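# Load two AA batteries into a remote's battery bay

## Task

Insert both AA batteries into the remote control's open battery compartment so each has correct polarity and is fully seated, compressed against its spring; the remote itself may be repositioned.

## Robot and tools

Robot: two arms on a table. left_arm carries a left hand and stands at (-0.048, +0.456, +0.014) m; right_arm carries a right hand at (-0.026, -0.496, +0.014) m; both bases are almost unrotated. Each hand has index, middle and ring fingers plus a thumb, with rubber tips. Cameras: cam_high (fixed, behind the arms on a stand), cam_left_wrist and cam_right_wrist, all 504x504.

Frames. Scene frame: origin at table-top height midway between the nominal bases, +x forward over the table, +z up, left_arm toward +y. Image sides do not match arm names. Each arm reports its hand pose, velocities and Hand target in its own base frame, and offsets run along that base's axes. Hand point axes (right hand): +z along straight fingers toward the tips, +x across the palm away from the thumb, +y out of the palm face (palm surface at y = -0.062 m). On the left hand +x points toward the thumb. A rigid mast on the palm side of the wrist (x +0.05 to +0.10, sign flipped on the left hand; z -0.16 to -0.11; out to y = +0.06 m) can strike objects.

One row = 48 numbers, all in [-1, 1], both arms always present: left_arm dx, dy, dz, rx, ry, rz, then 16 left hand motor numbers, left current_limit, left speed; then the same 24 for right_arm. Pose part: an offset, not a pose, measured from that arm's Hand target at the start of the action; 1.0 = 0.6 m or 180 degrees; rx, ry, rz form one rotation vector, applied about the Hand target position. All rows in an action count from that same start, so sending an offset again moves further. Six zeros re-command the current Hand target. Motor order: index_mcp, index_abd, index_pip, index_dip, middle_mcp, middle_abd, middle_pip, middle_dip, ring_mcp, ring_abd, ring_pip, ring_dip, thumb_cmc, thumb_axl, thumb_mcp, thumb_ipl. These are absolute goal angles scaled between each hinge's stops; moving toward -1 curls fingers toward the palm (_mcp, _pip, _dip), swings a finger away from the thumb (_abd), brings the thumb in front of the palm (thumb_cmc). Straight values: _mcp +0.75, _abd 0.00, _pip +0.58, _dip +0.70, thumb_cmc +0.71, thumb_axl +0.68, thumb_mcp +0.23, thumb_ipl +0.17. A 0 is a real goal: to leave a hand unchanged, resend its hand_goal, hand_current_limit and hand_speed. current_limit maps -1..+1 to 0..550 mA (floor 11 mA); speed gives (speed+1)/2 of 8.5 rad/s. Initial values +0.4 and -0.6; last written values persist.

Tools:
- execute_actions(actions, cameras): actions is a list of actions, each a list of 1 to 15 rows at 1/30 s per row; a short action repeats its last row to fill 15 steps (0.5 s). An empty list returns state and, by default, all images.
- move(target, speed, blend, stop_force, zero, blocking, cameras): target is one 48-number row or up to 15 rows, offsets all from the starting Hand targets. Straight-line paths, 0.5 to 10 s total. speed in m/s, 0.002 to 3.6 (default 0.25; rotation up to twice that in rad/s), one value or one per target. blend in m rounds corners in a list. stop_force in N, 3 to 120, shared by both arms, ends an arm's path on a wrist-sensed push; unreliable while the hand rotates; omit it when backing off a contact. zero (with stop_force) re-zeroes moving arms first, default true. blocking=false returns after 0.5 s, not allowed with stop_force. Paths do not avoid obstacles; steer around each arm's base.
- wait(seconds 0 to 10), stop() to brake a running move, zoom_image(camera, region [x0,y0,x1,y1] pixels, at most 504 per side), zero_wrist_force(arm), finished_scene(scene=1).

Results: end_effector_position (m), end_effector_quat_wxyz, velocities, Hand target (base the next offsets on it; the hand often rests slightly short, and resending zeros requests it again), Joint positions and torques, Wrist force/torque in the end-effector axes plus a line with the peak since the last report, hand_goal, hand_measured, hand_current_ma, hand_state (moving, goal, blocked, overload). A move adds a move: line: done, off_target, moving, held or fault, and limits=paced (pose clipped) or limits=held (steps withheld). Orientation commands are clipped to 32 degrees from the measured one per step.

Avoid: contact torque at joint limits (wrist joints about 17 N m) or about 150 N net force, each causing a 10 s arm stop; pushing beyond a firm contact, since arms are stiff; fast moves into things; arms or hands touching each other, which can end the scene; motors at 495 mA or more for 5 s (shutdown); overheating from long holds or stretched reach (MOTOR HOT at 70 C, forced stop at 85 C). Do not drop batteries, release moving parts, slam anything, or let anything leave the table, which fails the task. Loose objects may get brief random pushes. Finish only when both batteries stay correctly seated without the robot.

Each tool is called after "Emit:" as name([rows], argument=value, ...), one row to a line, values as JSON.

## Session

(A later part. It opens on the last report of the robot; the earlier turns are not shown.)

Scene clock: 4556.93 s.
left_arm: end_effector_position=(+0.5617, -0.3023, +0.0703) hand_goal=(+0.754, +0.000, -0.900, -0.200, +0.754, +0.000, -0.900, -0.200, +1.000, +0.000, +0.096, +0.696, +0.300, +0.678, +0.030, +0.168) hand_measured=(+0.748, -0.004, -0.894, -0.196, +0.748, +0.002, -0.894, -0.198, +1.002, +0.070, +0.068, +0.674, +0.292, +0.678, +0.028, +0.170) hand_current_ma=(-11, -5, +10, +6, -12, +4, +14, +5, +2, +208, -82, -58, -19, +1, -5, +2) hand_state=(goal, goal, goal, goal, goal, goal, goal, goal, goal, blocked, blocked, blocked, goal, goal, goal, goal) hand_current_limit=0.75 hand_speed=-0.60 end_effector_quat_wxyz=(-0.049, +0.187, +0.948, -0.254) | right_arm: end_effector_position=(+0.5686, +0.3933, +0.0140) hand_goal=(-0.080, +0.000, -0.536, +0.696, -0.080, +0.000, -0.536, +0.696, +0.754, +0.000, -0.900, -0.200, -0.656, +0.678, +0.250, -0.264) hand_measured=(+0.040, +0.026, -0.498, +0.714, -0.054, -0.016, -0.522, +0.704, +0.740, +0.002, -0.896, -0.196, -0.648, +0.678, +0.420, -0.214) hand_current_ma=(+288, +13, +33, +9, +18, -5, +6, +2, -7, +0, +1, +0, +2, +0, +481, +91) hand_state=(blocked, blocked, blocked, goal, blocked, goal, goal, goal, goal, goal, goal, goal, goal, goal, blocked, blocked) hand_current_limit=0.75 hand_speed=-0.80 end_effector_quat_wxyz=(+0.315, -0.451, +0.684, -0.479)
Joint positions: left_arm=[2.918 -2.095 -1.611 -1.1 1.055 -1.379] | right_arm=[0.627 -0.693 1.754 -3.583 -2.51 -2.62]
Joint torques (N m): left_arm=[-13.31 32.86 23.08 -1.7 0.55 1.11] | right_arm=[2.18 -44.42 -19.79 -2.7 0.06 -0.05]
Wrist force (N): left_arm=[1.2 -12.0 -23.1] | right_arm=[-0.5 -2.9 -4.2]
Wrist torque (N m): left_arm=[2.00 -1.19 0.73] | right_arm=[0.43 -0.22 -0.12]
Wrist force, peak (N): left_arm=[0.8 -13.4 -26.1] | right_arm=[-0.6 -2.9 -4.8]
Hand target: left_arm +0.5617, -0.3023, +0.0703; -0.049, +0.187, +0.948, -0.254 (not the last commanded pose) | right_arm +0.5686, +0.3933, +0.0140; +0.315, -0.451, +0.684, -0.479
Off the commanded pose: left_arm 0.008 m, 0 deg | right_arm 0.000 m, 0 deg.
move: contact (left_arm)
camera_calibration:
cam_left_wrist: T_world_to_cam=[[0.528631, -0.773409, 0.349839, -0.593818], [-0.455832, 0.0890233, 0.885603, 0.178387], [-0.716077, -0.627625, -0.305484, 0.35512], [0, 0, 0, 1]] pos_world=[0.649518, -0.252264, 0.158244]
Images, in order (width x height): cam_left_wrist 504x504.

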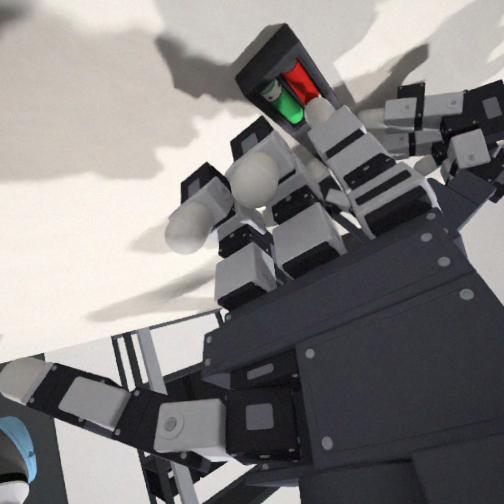

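Emit:
move(target=[0,0,0.02,0,0,0,0.754,0,-0.9,-0.2,0.754,0,-0.9,-0.2,1.0,0,0.095,0.696,0.3,0.678,0.03,0.168,0.75,-0.6,0,0,0,0,0,0,-0.08,0,-0.536,0.696,-0.08,0,-0.536,0.696,0.754,0,-0.9,-0.2,-0.657,0.678,0.25,-0.265,0.75,-0.8], speed=0.03)

Emit:
move(target=[0,0,-0.018,0,0,0,0.754,0,-0.9,-0.2,0.754,0,-0.9,-0.2,1.0,0,0.095,0.696,0.3,0.678,0.03,0.168,0.75,-0.6,0,0,0,0,0,0,-0.08,0,-0.536,0.696,-0.08,0,-0.536,0.696,0.754,0,-0.9,-0.2,-0.657,0.678,0.25,-0.265,0.75,-0.8], speed=0.005, stop_force=6, cameras=["cam_left_wrist"])

Emit:
zoom_image(camera="cam_left_wrist", region=[270, 40, 350, 120])

Scene clock: 4563.73 s.
left_arm: end_effector_position=(+0.5617, -0.3023, +0.0825) hand_goal=(+0.754, +0.000, -0.900, -0.200, +0.754, +0.000, -0.900, -0.200, +1.000, +0.000, +0.096, +0.696, +0.300, +0.678, +0.030, +0.168) hand_measured=(+0.748, -0.002, -0.894, -0.196, +0.748, +0.002, -0.894, -0.198, +0.996, +0.004, +0.092, +0.694, +0.292, +0.678, +0.028, +0.170) hand_current_ma=(-11, -4, +10, +6, -12, +4, +14, +5, -10, +5, -8, -4, -18, +1, -5, +2) hand_state=(goal, goal, goal, goal, goal, goal, goal, goal, goal, goal, goal, goal, goal, goal, goal, goal) hand_current_limit=0.75 hand_speed=-0.60 end_effector_quat_wxyz=(-0.049, +0.187, +0.948, -0.254) | right_arm: end_effector_position=(+0.5686, +0.3933, +0.0140) hand_goal=(-0.080, +0.000, -0.536, +0.696, -0.080, +0.000, -0.536, +0.696, +0.754, +0.000, -0.900, -0.200, -0.656, +0.678, +0.250, -0.264) hand_measured=(+0.040, +0.026, -0.498, +0.714, -0.054, -0.016, -0.522, +0.704, +0.740, +0.002, -0.896, -0.196, -0.648, +0.678, +0.420, -0.214) hand_current_ma=(+288, +13, +33, +9, +18, -5, +6, +2, -7, +0, +1, +0, +2, +0, +481, +91) hand_state=(blocked, blocked, blocked, goal, blocked, goal, goal, goal, goal, goal, goal, goal, goal, goal, blocked, blocked) hand_current_limit=0.75 hand_speed=-0.80 end_effector_quat_wxyz=(+0.315, -0.451, +0.684, -0.479)
Joint positions: left_arm=[2.918 -2.08 -1.599 -1.127 1.055 -1.379] | right_arm=[0.627 -0.693 1.754 -3.583 -2.51 -2.62]
Joint torques (N m): left_arm=[-10.93 31.76 23.31 3.93 -0.59 0.17] | right_arm=[1.74 -44.94 -20.85 -2.78 0.28 0.02]
Wrist force (N): left_arm=[-1.1 -1.2 5.3] | right_arm=[-0.5 -3.2 -4.1]
Wrist torque (N m): left_arm=[-0.51 0.32 0.01] | right_arm=[0.39 -0.22 -0.13]
Wrist force, peak (N): left_arm=[0.9 -12.1 -23.4] | right_arm=[-0.5 -2.9 -5.0]
Hand target: left_arm +0.5617, -0.3023, +0.0823; -0.049, +0.187, +0.948, -0.254 | right_arm +0.5686, +0.3933, +0.0140; +0.315, -0.451, +0.684, -0.479
Off the commanded pose: left_arm 0.000 m, 0 deg | right_arm 0.000 m, 0 deg.
move: done

Scene clock: 4566.33 s.
left_arm: end_effector_position=(+0.5617, -0.3023, +0.0757) hand_goal=(+0.754, +0.000, -0.900, -0.200, +0.754, +0.000, -0.900, -0.200, +1.000, +0.000, +0.096, +0.696, +0.300, +0.678, +0.030, +0.168) hand_measured=(+0.748, -0.002, -0.894, -0.196, +0.748, +0.002, -0.894, -0.198, +1.000, +0.004, +0.088, +0.692, +0.292, +0.678, +0.028, +0.170) hand_current_ma=(-11, -4, +10, +6, -12, +4, +14, +5, +0, +8, -20, -9, -18, +1, -5, +2) hand_state=(goal, goal, goal, goal, goal, goal, goal, goal, goal, goal, goal, goal, goal, goal, goal, goal) hand_current_limit=0.75 hand_speed=-0.60 end_effector_quat_wxyz=(-0.049, +0.187, +0.948, -0.254) | right_arm: end_effector_position=(+0.5686, +0.3933, +0.0140) hand_goal=(-0.080, +0.000, -0.536, +0.696, -0.080, +0.000, -0.536, +0.696, +0.754, +0.000, -0.900, -0.200, -0.656, +0.678, +0.250, -0.264) hand_measured=(+0.040, +0.026, -0.498, +0.714, -0.054, -0.016, -0.522, +0.704, +0.740, +0.002, -0.896, -0.196, -0.648, +0.678, +0.420, -0.214) hand_current_ma=(+288, +13, +33, +9, +18, -5, +6, +2, -7, +0, +1, +0, +2, +0, +481, +91) hand_state=(blocked, blocked, blocked, goal, blocked, goal, goal, goal, goal, goal, goal, goal, goal, goal, blocked, blocked) hand_current_limit=0.75 hand_speed=-0.80 end_effector_quat_wxyz=(+0.315, -0.451, +0.684, -0.479)
Joint positions: left_arm=[2.918 -2.088 -1.605 -1.112 1.055 -1.379] | right_arm=[0.627 -0.693 1.754 -3.583 -2.51 -2.62]
Joint torques (N m): left_arm=[-8.25 47.57 33.76 -0.18 0.52 0.2] | right_arm=[2.15 -44.64 -19.95 -2.65 0.26 -0.09]
Wrist force (N): left_arm=[-0.6 -2.8 -1.4] | right_arm=[-0.5 -2.8 -4.2]
Wrist torque (N m): left_arm=[0.04 -0.06 0.13] | right_arm=[0.45 -0.22 -0.13]
Wrist force, peak (N): left_arm=[-1.2 -1.3 5.3] | right_arm=[-0.7 -3.2 -4.5]
Hand target: left_arm +0.5617, -0.3023, +0.0757; -0.049, +0.187, +0.948, -0.254 (not the last commanded pose) | right_arm +0.5686, +0.3933, +0.0140; +0.315, -0.451, +0.684, -0.479
Off the commanded pose: left_arm 0.004 m, 0 deg | right_arm 0.000 m, 0 deg.
move: contact (left_arm)
camera_calibration:
cam_left_wrist: T_world_to_cam=[[0.528582, -0.773388, 0.349959, -0.595726], [-0.455997, 0.0890398, 0.885516, 0.173642], [-0.716008, -0.627648, -0.305598, 0.356768], [0, 0, 0, 1]] pos_world=[0.649519, -0.252264, 0.163745]
Images, in order (width x height): cam_left_wrist 504x504.

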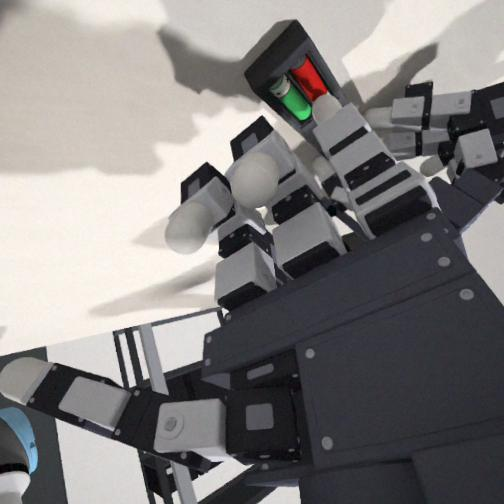

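Scaled by 6.300.

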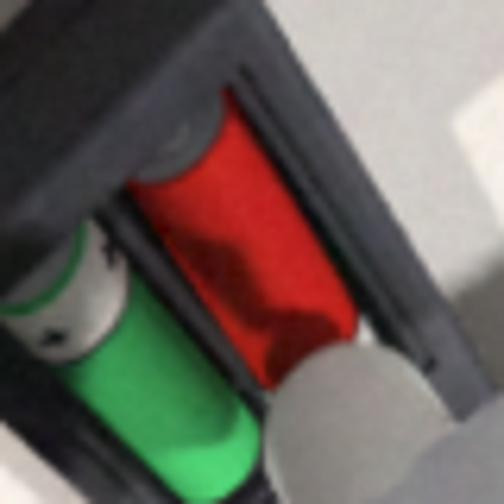

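Emit:
move([
  [0,0,0.015,0,0,0,0.754,0,-0.9,-0.2,0.754,0,-0.9,-0.2,1.0,0,0.095,0.696,0.3,0.678,0.03,0.168,0.75,-0.6,0,0,0,0,0,0,-0.08,0,-0.536,0.696,-0.08,0,-0.536,0.696,0.754,0,-0.9,-0.2,-0.657,0.678,0.25,-0.265,0.75,-0.8],
  [-0.0103,-0.025,0.026,0,0,0,0.754,0,-0.9,-0.2,0.754,0,-0.9,-0.2,1.0,0,0.095,0.696,0.3,0.678,0.03,0.168,0.75,-0.6,0,0,0,0,0,0,-0.08,0,-0.536,0.696,-0.08,0,-0.536,0.696,0.754,0,-0.9,-0.2,-0.657,0.678,0.25,-0.265,0.75,-0.8],
], speed=0.05, cameras=["cam_left_wrist"])

Emit:
zoom_image(camera="cam_left_wrist", region=[240, 15, 330, 105])

Emit:
zoom_image(camera="cam_left_wrist", region=[265, 50, 320, 105])

Emit:
zoom_image(camera="cam_left_wrist", region=[245, 10, 300, 65])

Scene clock: 4629.77 s.
left_arm: end_effector_position=(+0.5555, -0.3175, +0.0915) hand_goal=(+0.754, +0.000, -0.900, -0.200, +0.754, +0.000, -0.900, -0.200, +1.000, +0.000, +0.096, +0.696, +0.300, +0.678, +0.030, +0.168) hand_measured=(+0.748, -0.002, -0.894, -0.196, +0.748, +0.002, -0.894, -0.198, +0.994, +0.004, +0.092, +0.694, +0.292, +0.678, +0.028, +0.170) hand_current_ma=(-11, -4, +10, +6, -12, +4, +14, +5, -11, +5, -8, -4, -18, +1, -5, +2) hand_state=(goal, goal, goal, goal, goal, goal, goal, goal, goal, goal, goal, goal, goal, goal, goal, goal) hand_current_limit=0.75 hand_speed=-0.60 end_effector_quat_wxyz=(-0.049, +0.187, +0.948, -0.254) end_effector_velocity=(+0.002, +0.002, -0.001) end_effector_angular_velocity=(-0.001, -0.001, -0.002) | right_arm: end_effector_position=(+0.5686, +0.3933, +0.0140) hand_goal=(-0.080, +0.000, -0.536, +0.696, -0.080, +0.000, -0.536, +0.696, +0.754, +0.000, -0.900, -0.200, -0.656, +0.678, +0.250, -0.264) hand_measured=(+0.040, +0.026, -0.498, +0.714, -0.054, -0.016, -0.522, +0.704, +0.740, +0.002, -0.896, -0.196, -0.648, +0.678, +0.420, -0.214) hand_current_ma=(+288, +13, +33, +9, +18, -5, +6, +2, -7, +0, +1, +0, +2, +0, +481, +91) hand_state=(blocked, blocked, blocked, goal, blocked, goal, goal, goal, goal, goal, goal, goal, goal, goal, blocked, blocked) hand_current_limit=0.75 hand_speed=-0.80 end_effector_quat_wxyz=(+0.315, -0.451, +0.684, -0.479)
Joint positions: left_arm=[2.893 -2.072 -1.588 -1.13 1.053 -1.408] | right_arm=[0.627 -0.693 1.754 -3.583 -2.51 -2.62]
Joint velocities: left_arm=[0.004 -0.001 0 0 0 0.006] | right_arm=[within noise]
Joint torques (N m): left_arm=[8.63 40.37 25.1 3.68 -2.28 1.13] | right_arm=[2.12 -45.33 -19.93 -2.53 0.06 -0.2]
Wrist force (N): left_arm=[-1.2 -1.5 5.0] | right_arm=[-0.3 -2.6 -4.3]
Wrist torque (N m): left_arm=[-0.52 0.33 0.07] | right_arm=[0.47 -0.24 -0.11]
Wrist force, peak (N): left_arm=[-1.4 -1.6 5.2] | right_arm=[-0.8 -3.4 -4.5]
Hand target: left_arm +0.5556, -0.3173, +0.0913; -0.049, +0.187, +0.948, -0.254 | right_arm +0.5686, +0.3933, +0.0140; +0.315, -0.451, +0.684, -0.479
Off the commanded pose: left_arm 0.000 m, 0 deg | right_arm 0.000 m, 0 deg.
move: done
camera_calibration:
cam_left_wrist: T_world_to_cam=[[0.52848, -0.773371, 0.350151, -0.609698], [-0.456112, 0.0892085, 0.88544, 0.158309], [-0.71601, -0.627645, -0.305599, 0.347619], [0, 0, 0, 1]] pos_world=[0.643319, -0.267464, 0.179545]
Images, in order (width x height): cam_left_wrist 504x504.

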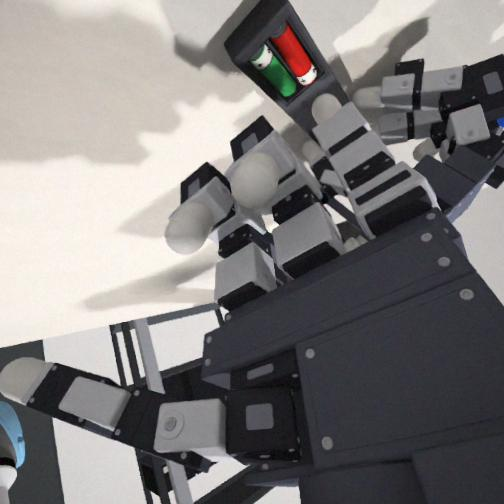

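Scaled by 5.600.

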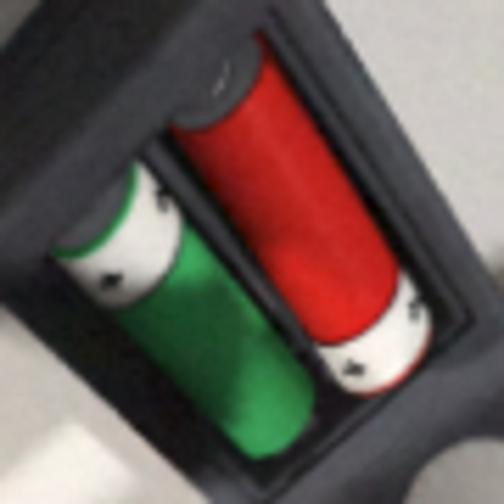

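Scaled by 9.164.

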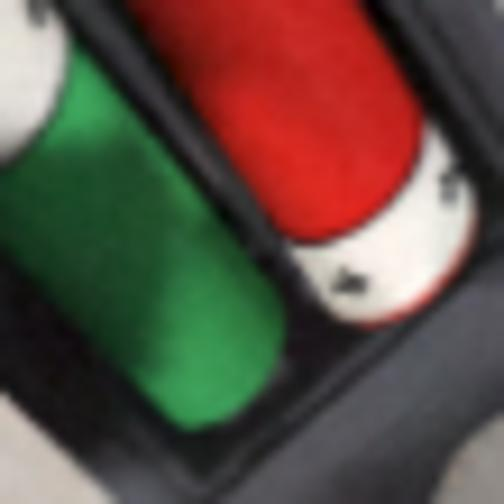

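Scaled by 9.164.

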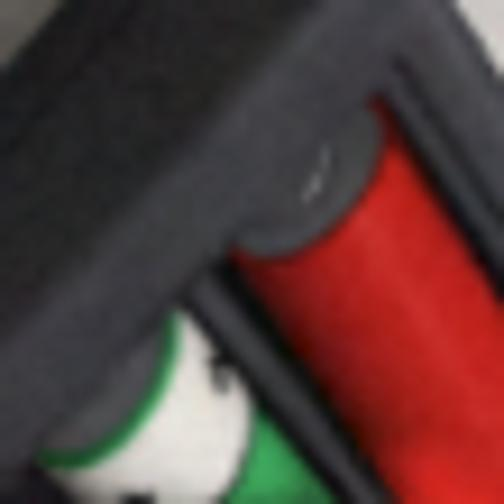

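Emit:
move([
  [0.004,0.0275,0,0,0,0,0.754,0,-0.9,-0.2,0.754,0,-0.9,-0.2,1.0,0,0.095,0.696,0.3,0.678,0.03,0.168,0.75,-0.6,0,0,0,0,0,0,-0.08,0,-0.536,0.696,-0.08,0,-0.536,0.696,0.754,0,-0.9,-0.2,-0.657,0.678,0.25,-0.265,0.75,-0.8],
  [0.004,0.0275,-0.0188,0,0,0,0.754,0,-0.9,-0.2,0.754,0,-0.9,-0.2,1.0,0,0.095,0.696,0.3,0.678,0.03,0.168,0.75,-0.6,0,0,0,0,0,0,-0.08,0,-0.536,0.696,-0.08,0,-0.536,0.696,0.754,0,-0.9,-0.2,-0.657,0.678,0.25,-0.265,0.75,-0.8],
], speed=0.04)

Emit:
move(target=[0,0,-0.018,0,0,0,0.754,0,-0.9,-0.2,0.754,0,-0.9,-0.2,1.0,0,0.095,0.696,0.3,0.678,0.03,0.168,0.75,-0.6,0,0,0,0,0,0,-0.08,0,-0.536,0.696,-0.08,0,-0.536,0.696,0.754,0,-0.9,-0.2,-0.657,0.678,0.25,-0.265,0.75,-0.8], speed=0.006, stop_force=7, cameras=["cam_left_wrist"])

Emit:
zoom_image(camera="cam_left_wrist", region=[270, 40, 350, 120])

Scene clock: 4768.70 s.
left_arm: end_effector_position=(+0.5578, -0.3008, +0.0798) hand_goal=(+0.754, +0.000, -0.900, -0.200, +0.754, +0.000, -0.900, -0.200, +1.000, +0.000, +0.096, +0.696, +0.300, +0.678, +0.030, +0.168) hand_measured=(+0.748, -0.002, -0.894, -0.196, +0.748, +0.002, -0.894, -0.198, +0.994, +0.004, +0.092, +0.694, +0.292, +0.678, +0.028, +0.170) hand_current_ma=(-11, -4, +10, +6, -12, +4, +14, +5, -11, +5, -8, -4, -18, +1, -5, +2) hand_state=(goal, goal, goal, goal, goal, goal, goal, goal, goal, goal, goal, goal, goal, goal, goal, goal) hand_current_limit=0.75 hand_speed=-0.60 end_effector_quat_wxyz=(-0.049, +0.187, +0.948, -0.254) end_effector_velocity=(-0.001, +0.000, +0.001) end_effector_angular_velocity=(+0.001, +0.003, -0.001) | right_arm: end_effector_position=(+0.5686, +0.3933, +0.0140) hand_goal=(-0.080, +0.000, -0.536, +0.696, -0.080, +0.000, -0.536, +0.696, +0.754, +0.000, -0.900, -0.200, -0.656, +0.678, +0.250, -0.264) hand_measured=(+0.040, +0.026, -0.498, +0.714, -0.054, -0.016, -0.522, +0.704, +0.740, +0.002, -0.896, -0.196, -0.648, +0.678, +0.420, -0.214) hand_current_ma=(+288, +13, +33, +9, +18, -5, +6, +2, -7, +0, +1, +0, +2, +0, +481, +91) hand_state=(blocked, blocked, blocked, goal, blocked, goal, goal, goal, goal, goal, goal, goal, goal, goal, blocked, blocked) hand_current_limit=0.75 hand_speed=-0.80 end_effector_quat_wxyz=(+0.315, -0.451, +0.684, -0.479)
Joint positions: left_arm=[2.919 -2.074 -1.615 -1.117 1.055 -1.378] | right_arm=[0.627 -0.693 1.754 -3.583 -2.51 -2.62]
Joint velocities: left_arm=[-0.001 0.001 0 -0.005 0 0] | right_arm=[within noise]
Joint torques (N m): left_arm=[-12.48 51.7 35.48 0.25 -1.71 -1.02] | right_arm=[1.51 -44.29 -19.99 -2.63 0.15 -0.1]
Wrist force (N): left_arm=[-1.2 -1.3 5.0] | right_arm=[-0.5 -2.9 -4.4]
Wrist torque (N m): left_arm=[-0.49 0.34 -0.01] | right_arm=[0.44 -0.22 -0.12]
Wrist force, peak (N): left_arm=[-1.3 -1.7 5.6] | right_arm=[-0.4 -3.4 -4.7]
Hand target: left_arm +0.5580, -0.3008, +0.0801; -0.049, +0.187, +0.948, -0.254 | right_arm +0.5686, +0.3933, +0.0140; +0.315, -0.451, +0.684, -0.479
Off the commanded pose: left_arm 0.000 m, 0 deg | right_arm 0.000 m, 0 deg.
move: done

Scene clock: 4770.83 s.
left_arm: end_effector_position=(+0.5580, -0.3008, +0.0749) hand_goal=(+0.754, +0.000, -0.900, -0.200, +0.754, +0.000, -0.900, -0.200, +1.000, +0.000, +0.096, +0.696, +0.300, +0.678, +0.030, +0.168) hand_measured=(+0.748, -0.002, -0.894, -0.196, +0.748, +0.002, -0.894, -0.198, +1.000, +0.006, +0.088, +0.692, +0.292, +0.678, +0.028, +0.170) hand_current_ma=(-11, -4, +10, +6, -12, +4, +14, +5, +0, +12, -20, -8, -18, +1, -5, +2) hand_state=(goal, goal, goal, goal, goal, goal, goal, goal, goal, goal, goal, goal, goal, goal, goal, goal) hand_current_limit=0.75 hand_speed=-0.60 end_effector_quat_wxyz=(-0.049, +0.187, +0.948, -0.254) | right_arm: end_effector_position=(+0.5686, +0.3933, +0.0140) hand_goal=(-0.080, +0.000, -0.536, +0.696, -0.080, +0.000, -0.536, +0.696, +0.754, +0.000, -0.900, -0.200, -0.656, +0.678, +0.250, -0.264) hand_measured=(+0.040, +0.026, -0.498, +0.714, -0.054, -0.016, -0.522, +0.704, +0.740, +0.002, -0.896, -0.196, -0.648, +0.678, +0.420, -0.214) hand_current_ma=(+288, +13, +33, +9, +18, -5, +6, +2, -7, +0, +1, +0, +2, +0, +481, +91) hand_state=(blocked, blocked, blocked, goal, blocked, goal, goal, goal, goal, goal, goal, goal, goal, goal, blocked, blocked) hand_current_limit=0.75 hand_speed=-0.80 end_effector_quat_wxyz=(+0.315, -0.451, +0.684, -0.479)
Joint positions: left_arm=[2.919 -2.081 -1.62 -1.105 1.055 -1.378] | right_arm=[0.627 -0.693 1.754 -3.583 -2.51 -2.62]
Joint torques (N m): left_arm=[-11.84 46.95 34.28 -0.5 -1.57 -0.59] | right_arm=[0.68 -45.44 -19.62 -2.71 0.13 -0.08]
Wrist force (N): left_arm=[-0.5 -3.1 -1.3] | right_arm=[-0.7 -3.0 -4.4]
Wrist torque (N m): left_arm=[0.02 -0.03 0.14] | right_arm=[0.44 -0.19 -0.14]
Wrist force, peak (N): left_arm=[-1.1 -1.3 5.3] | right_arm=[-0.7 -3.1 -4.7]
Hand target: left_arm +0.5580, -0.3008, +0.0749; -0.049, +0.187, +0.948, -0.254 (not the last commanded pose) | right_arm +0.5686, +0.3933, +0.0140; +0.315, -0.451, +0.684, -0.479
Off the commanded pose: left_arm 0.006 m, 0 deg | right_arm 0.000 m, 0 deg.
move: contact (left_arm)
camera_calibration:
cam_left_wrist: T_world_to_cam=[[0.528541, -0.773381, 0.350036, -0.592261], [-0.456044, 0.0891078, 0.885485, 0.172535], [-0.716009, -0.627647, -0.305598, 0.354745], [0, 0, 0, 1]] pos_world=[0.645719, -0.250764, 0.162945]
Images, in order (width x height): cam_left_wrist 504x504.

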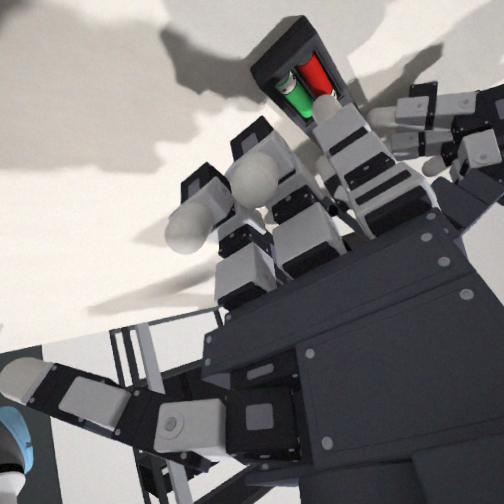

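Scaled by 6.300.

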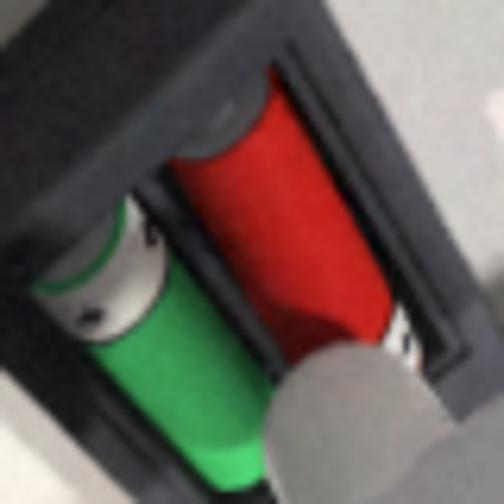

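Emit:
move(target=[0.0062,-0.0025,-0.0017,0,0,0,0.754,0,-0.9,-0.2,0.754,0,-0.9,-0.2,1.0,0,0.095,0.696,0.3,0.678,0.03,0.168,0.75,-0.6,0,0,0,0,0,0,-0.08,0,-0.536,0.696,-0.08,0,-0.536,0.696,0.754,0,-0.9,-0.2,-0.657,0.678,0.25,-0.265,0.75,-0.8], speed=0.006, stop_force=14, cameras=["cam_left_wrist"])

Emit:
zoom_image(camera="cam_left_wrist", region=[270, 40, 350, 120])

Scene clock: 4776.37 s.
left_arm: end_effector_position=(+0.5618, -0.3023, +0.0739) hand_goal=(+0.754, +0.000, -0.900, -0.200, +0.754, +0.000, -0.900, -0.200, +1.000, +0.000, +0.096, +0.696, +0.300, +0.678, +0.030, +0.168) hand_measured=(+0.748, -0.002, -0.894, -0.196, +0.748, +0.002, -0.894, -0.198, +1.000, +0.050, +0.088, +0.692, +0.292, +0.678, +0.028, +0.170) hand_current_ma=(-11, -4, +10, +6, -12, +4, +14, +5, +1, +141, -20, -9, -18, +1, -5, +2) hand_state=(goal, goal, goal, goal, goal, goal, goal, goal, goal, blocked, goal, goal, goal, goal, goal, goal) hand_current_limit=0.75 hand_speed=-0.60 end_effector_quat_wxyz=(-0.049, +0.187, +0.948, -0.254) | right_arm: end_effector_position=(+0.5686, +0.3933, +0.0140) hand_goal=(-0.080, +0.000, -0.536, +0.696, -0.080, +0.000, -0.536, +0.696, +0.754, +0.000, -0.900, -0.200, -0.656, +0.678, +0.250, -0.264) hand_measured=(+0.040, +0.026, -0.498, +0.714, -0.054, -0.016, -0.522, +0.704, +0.740, +0.002, -0.896, -0.196, -0.648, +0.678, +0.420, -0.214) hand_current_ma=(+288, +13, +33, +9, +18, -5, +6, +2, -7, +0, +1, +0, +2, +0, +481, +91) hand_state=(blocked, blocked, blocked, goal, blocked, goal, goal, goal, goal, goal, goal, goal, goal, goal, blocked, blocked) hand_current_limit=0.75 hand_speed=-0.80 end_effector_quat_wxyz=(+0.315, -0.451, +0.684, -0.479)
Joint positions: left_arm=[2.918 -2.09 -1.607 -1.108 1.055 -1.379] | right_arm=[0.627 -0.693 1.754 -3.583 -2.51 -2.62]
Joint torques (N m): left_arm=[-14.81 38.49 -0.19 -0.51 -0.74 -0.47] | right_arm=[1.05 -44.68 -20.28 -2.63 0.41 -0.12]
Wrist force (N): left_arm=[1.4 -7.6 -12.4] | right_arm=[-0.6 -3.2 -4.1]
Wrist torque (N m): left_arm=[1.05 -0.54 0.53] | right_arm=[0.38 -0.21 -0.13]
Wrist force, peak (N): left_arm=[1.7 -7.7 -13.0] | right_arm=[-0.8 -3.3 -4.7]
Hand target: left_arm +0.5617, -0.3023, +0.0739; -0.049, +0.187, +0.948, -0.254 | right_arm +0.5686, +0.3933, +0.0140; +0.315, -0.451, +0.684, -0.479
Off the commanded pose: left_arm 0.000 m, 0 deg | right_arm 0.000 m, 0 deg.
move: done
camera_calibration:
cam_left_wrist: T_world_to_cam=[[0.528517, -0.773377, 0.350083, -0.59507], [-0.456071, 0.0891484, 0.885467, 0.175319], [-0.716009, -0.627646, -0.305599, 0.356219], [0, 0, 0, 1]] pos_world=[0.649519, -0.252264, 0.161945]
Images, in order (width x height): cam_left_wrist 504x504.

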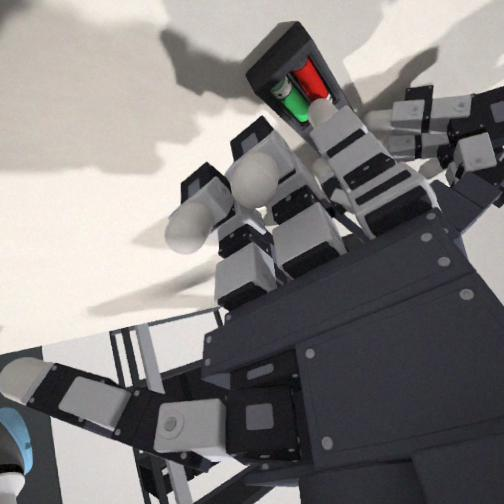

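Scaled by 6.300.

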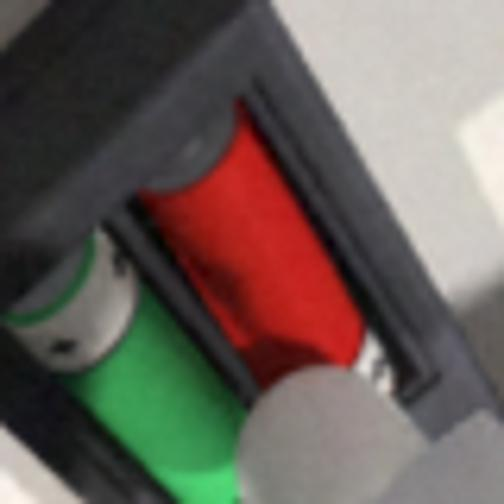

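Emit:
move(target=[0.0062,-0.0025,0,0,0,0,0.754,0,-0.9,-0.2,0.754,0,-0.9,-0.2,1.0,0,0.095,0.696,0.3,0.678,0.03,0.168,0.75,-0.6,0,0,0,0,0,0,-0.08,0,-0.536,0.696,-0.08,0,-0.536,0.696,0.754,0,-0.9,-0.2,-0.657,0.678,0.25,-0.265,0.75,-0.8], speed=0.006, stop_force=14, cameras=["cam_left_wrist"])

Emit:
zoom_image(camera="cam_left_wrist", region=[270, 40, 350, 120])

Scene clock: 4783.10 s.
left_arm: end_effector_position=(+0.5655, -0.3038, +0.0739) hand_goal=(+0.754, +0.000, -0.900, -0.200, +0.754, +0.000, -0.900, -0.200, +1.000, +0.000, +0.096, +0.696, +0.300, +0.678, +0.030, +0.168) hand_measured=(+0.748, -0.002, -0.894, -0.196, +0.748, +0.002, -0.894, -0.198, +1.000, +0.090, +0.088, +0.692, +0.292, +0.678, +0.028, +0.170) hand_current_ma=(-11, -4, +10, +6, -12, +4, +14, +5, +1, +283, -20, -10, -18, +1, -5, +2) hand_state=(goal, goal, goal, goal, goal, goal, goal, goal, goal, blocked, goal, goal, goal, goal, goal, goal) hand_current_limit=0.75 hand_speed=-0.60 end_effector_quat_wxyz=(-0.049, +0.187, +0.948, -0.254) | right_arm: end_effector_position=(+0.5686, +0.3933, +0.0140) hand_goal=(-0.080, +0.000, -0.536, +0.696, -0.080, +0.000, -0.536, +0.696, +0.754, +0.000, -0.900, -0.200, -0.656, +0.678, +0.250, -0.264) hand_measured=(+0.040, +0.026, -0.498, +0.714, -0.054, -0.016, -0.522, +0.704, +0.740, +0.002, -0.896, -0.196, -0.648, +0.678, +0.420, -0.214) hand_current_ma=(+288, +13, +33, +9, +18, -5, +6, +2, -7, +0, +1, +0, +2, +0, +481, +91) hand_state=(blocked, blocked, blocked, goal, blocked, goal, goal, goal, goal, goal, goal, goal, goal, goal, blocked, blocked) hand_current_limit=0.75 hand_speed=-0.80 end_effector_quat_wxyz=(+0.315, -0.451, +0.684, -0.479)
Joint positions: left_arm=[2.917 -2.098 -1.594 -1.112 1.055 -1.381] | right_arm=[0.627 -0.693 1.754 -3.583 -2.51 -2.62]
Joint torques (N m): left_arm=[-11.94 38.74 1.79 2.02 -1.83 -0.52] | right_arm=[1.24 -43.71 -20.29 -2.49 0.4 -0.2]
Wrist force (N): left_arm=[2.8 -7.3 -11.8] | right_arm=[-0.6 -2.7 -4.4]
Wrist torque (N m): left_arm=[1.02 -0.28 0.59] | right_arm=[0.48 -0.20 -0.13]
Wrist force, peak (N): left_arm=[1.3 -7.8 -13.5] | right_arm=[-0.7 -3.2 -4.8]
Hand target: left_arm +0.5654, -0.3038, +0.0739; -0.049, +0.187, +0.948, -0.254 | right_arm +0.5686, +0.3933, +0.0140; +0.315, -0.451, +0.684, -0.479
Off the commanded pose: left_arm 0.000 m, 0 deg | right_arm 0.000 m, 0 deg.
move: done
camera_calibration:
cam_left_wrist: T_world_to_cam=[[0.528541, -0.773381, 0.350036, -0.598196], [-0.456044, 0.0891078, 0.885485, 0.177109], [-0.716009, -0.627647, -0.305598, 0.357926], [0, 0, 0, 1]] pos_world=[0.653219, -0.253764, 0.161945]
Images, in order (width x height): cam_left_wrist 504x504.

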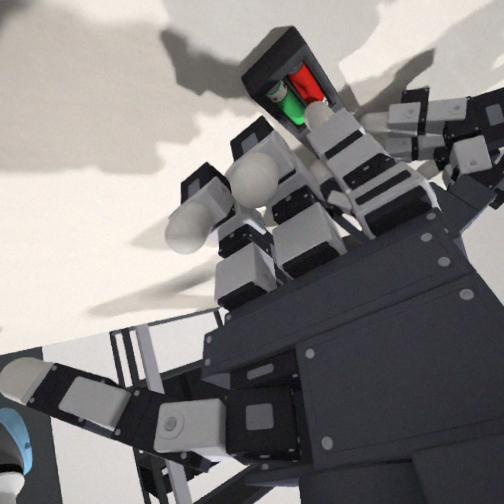

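Scaled by 6.300.

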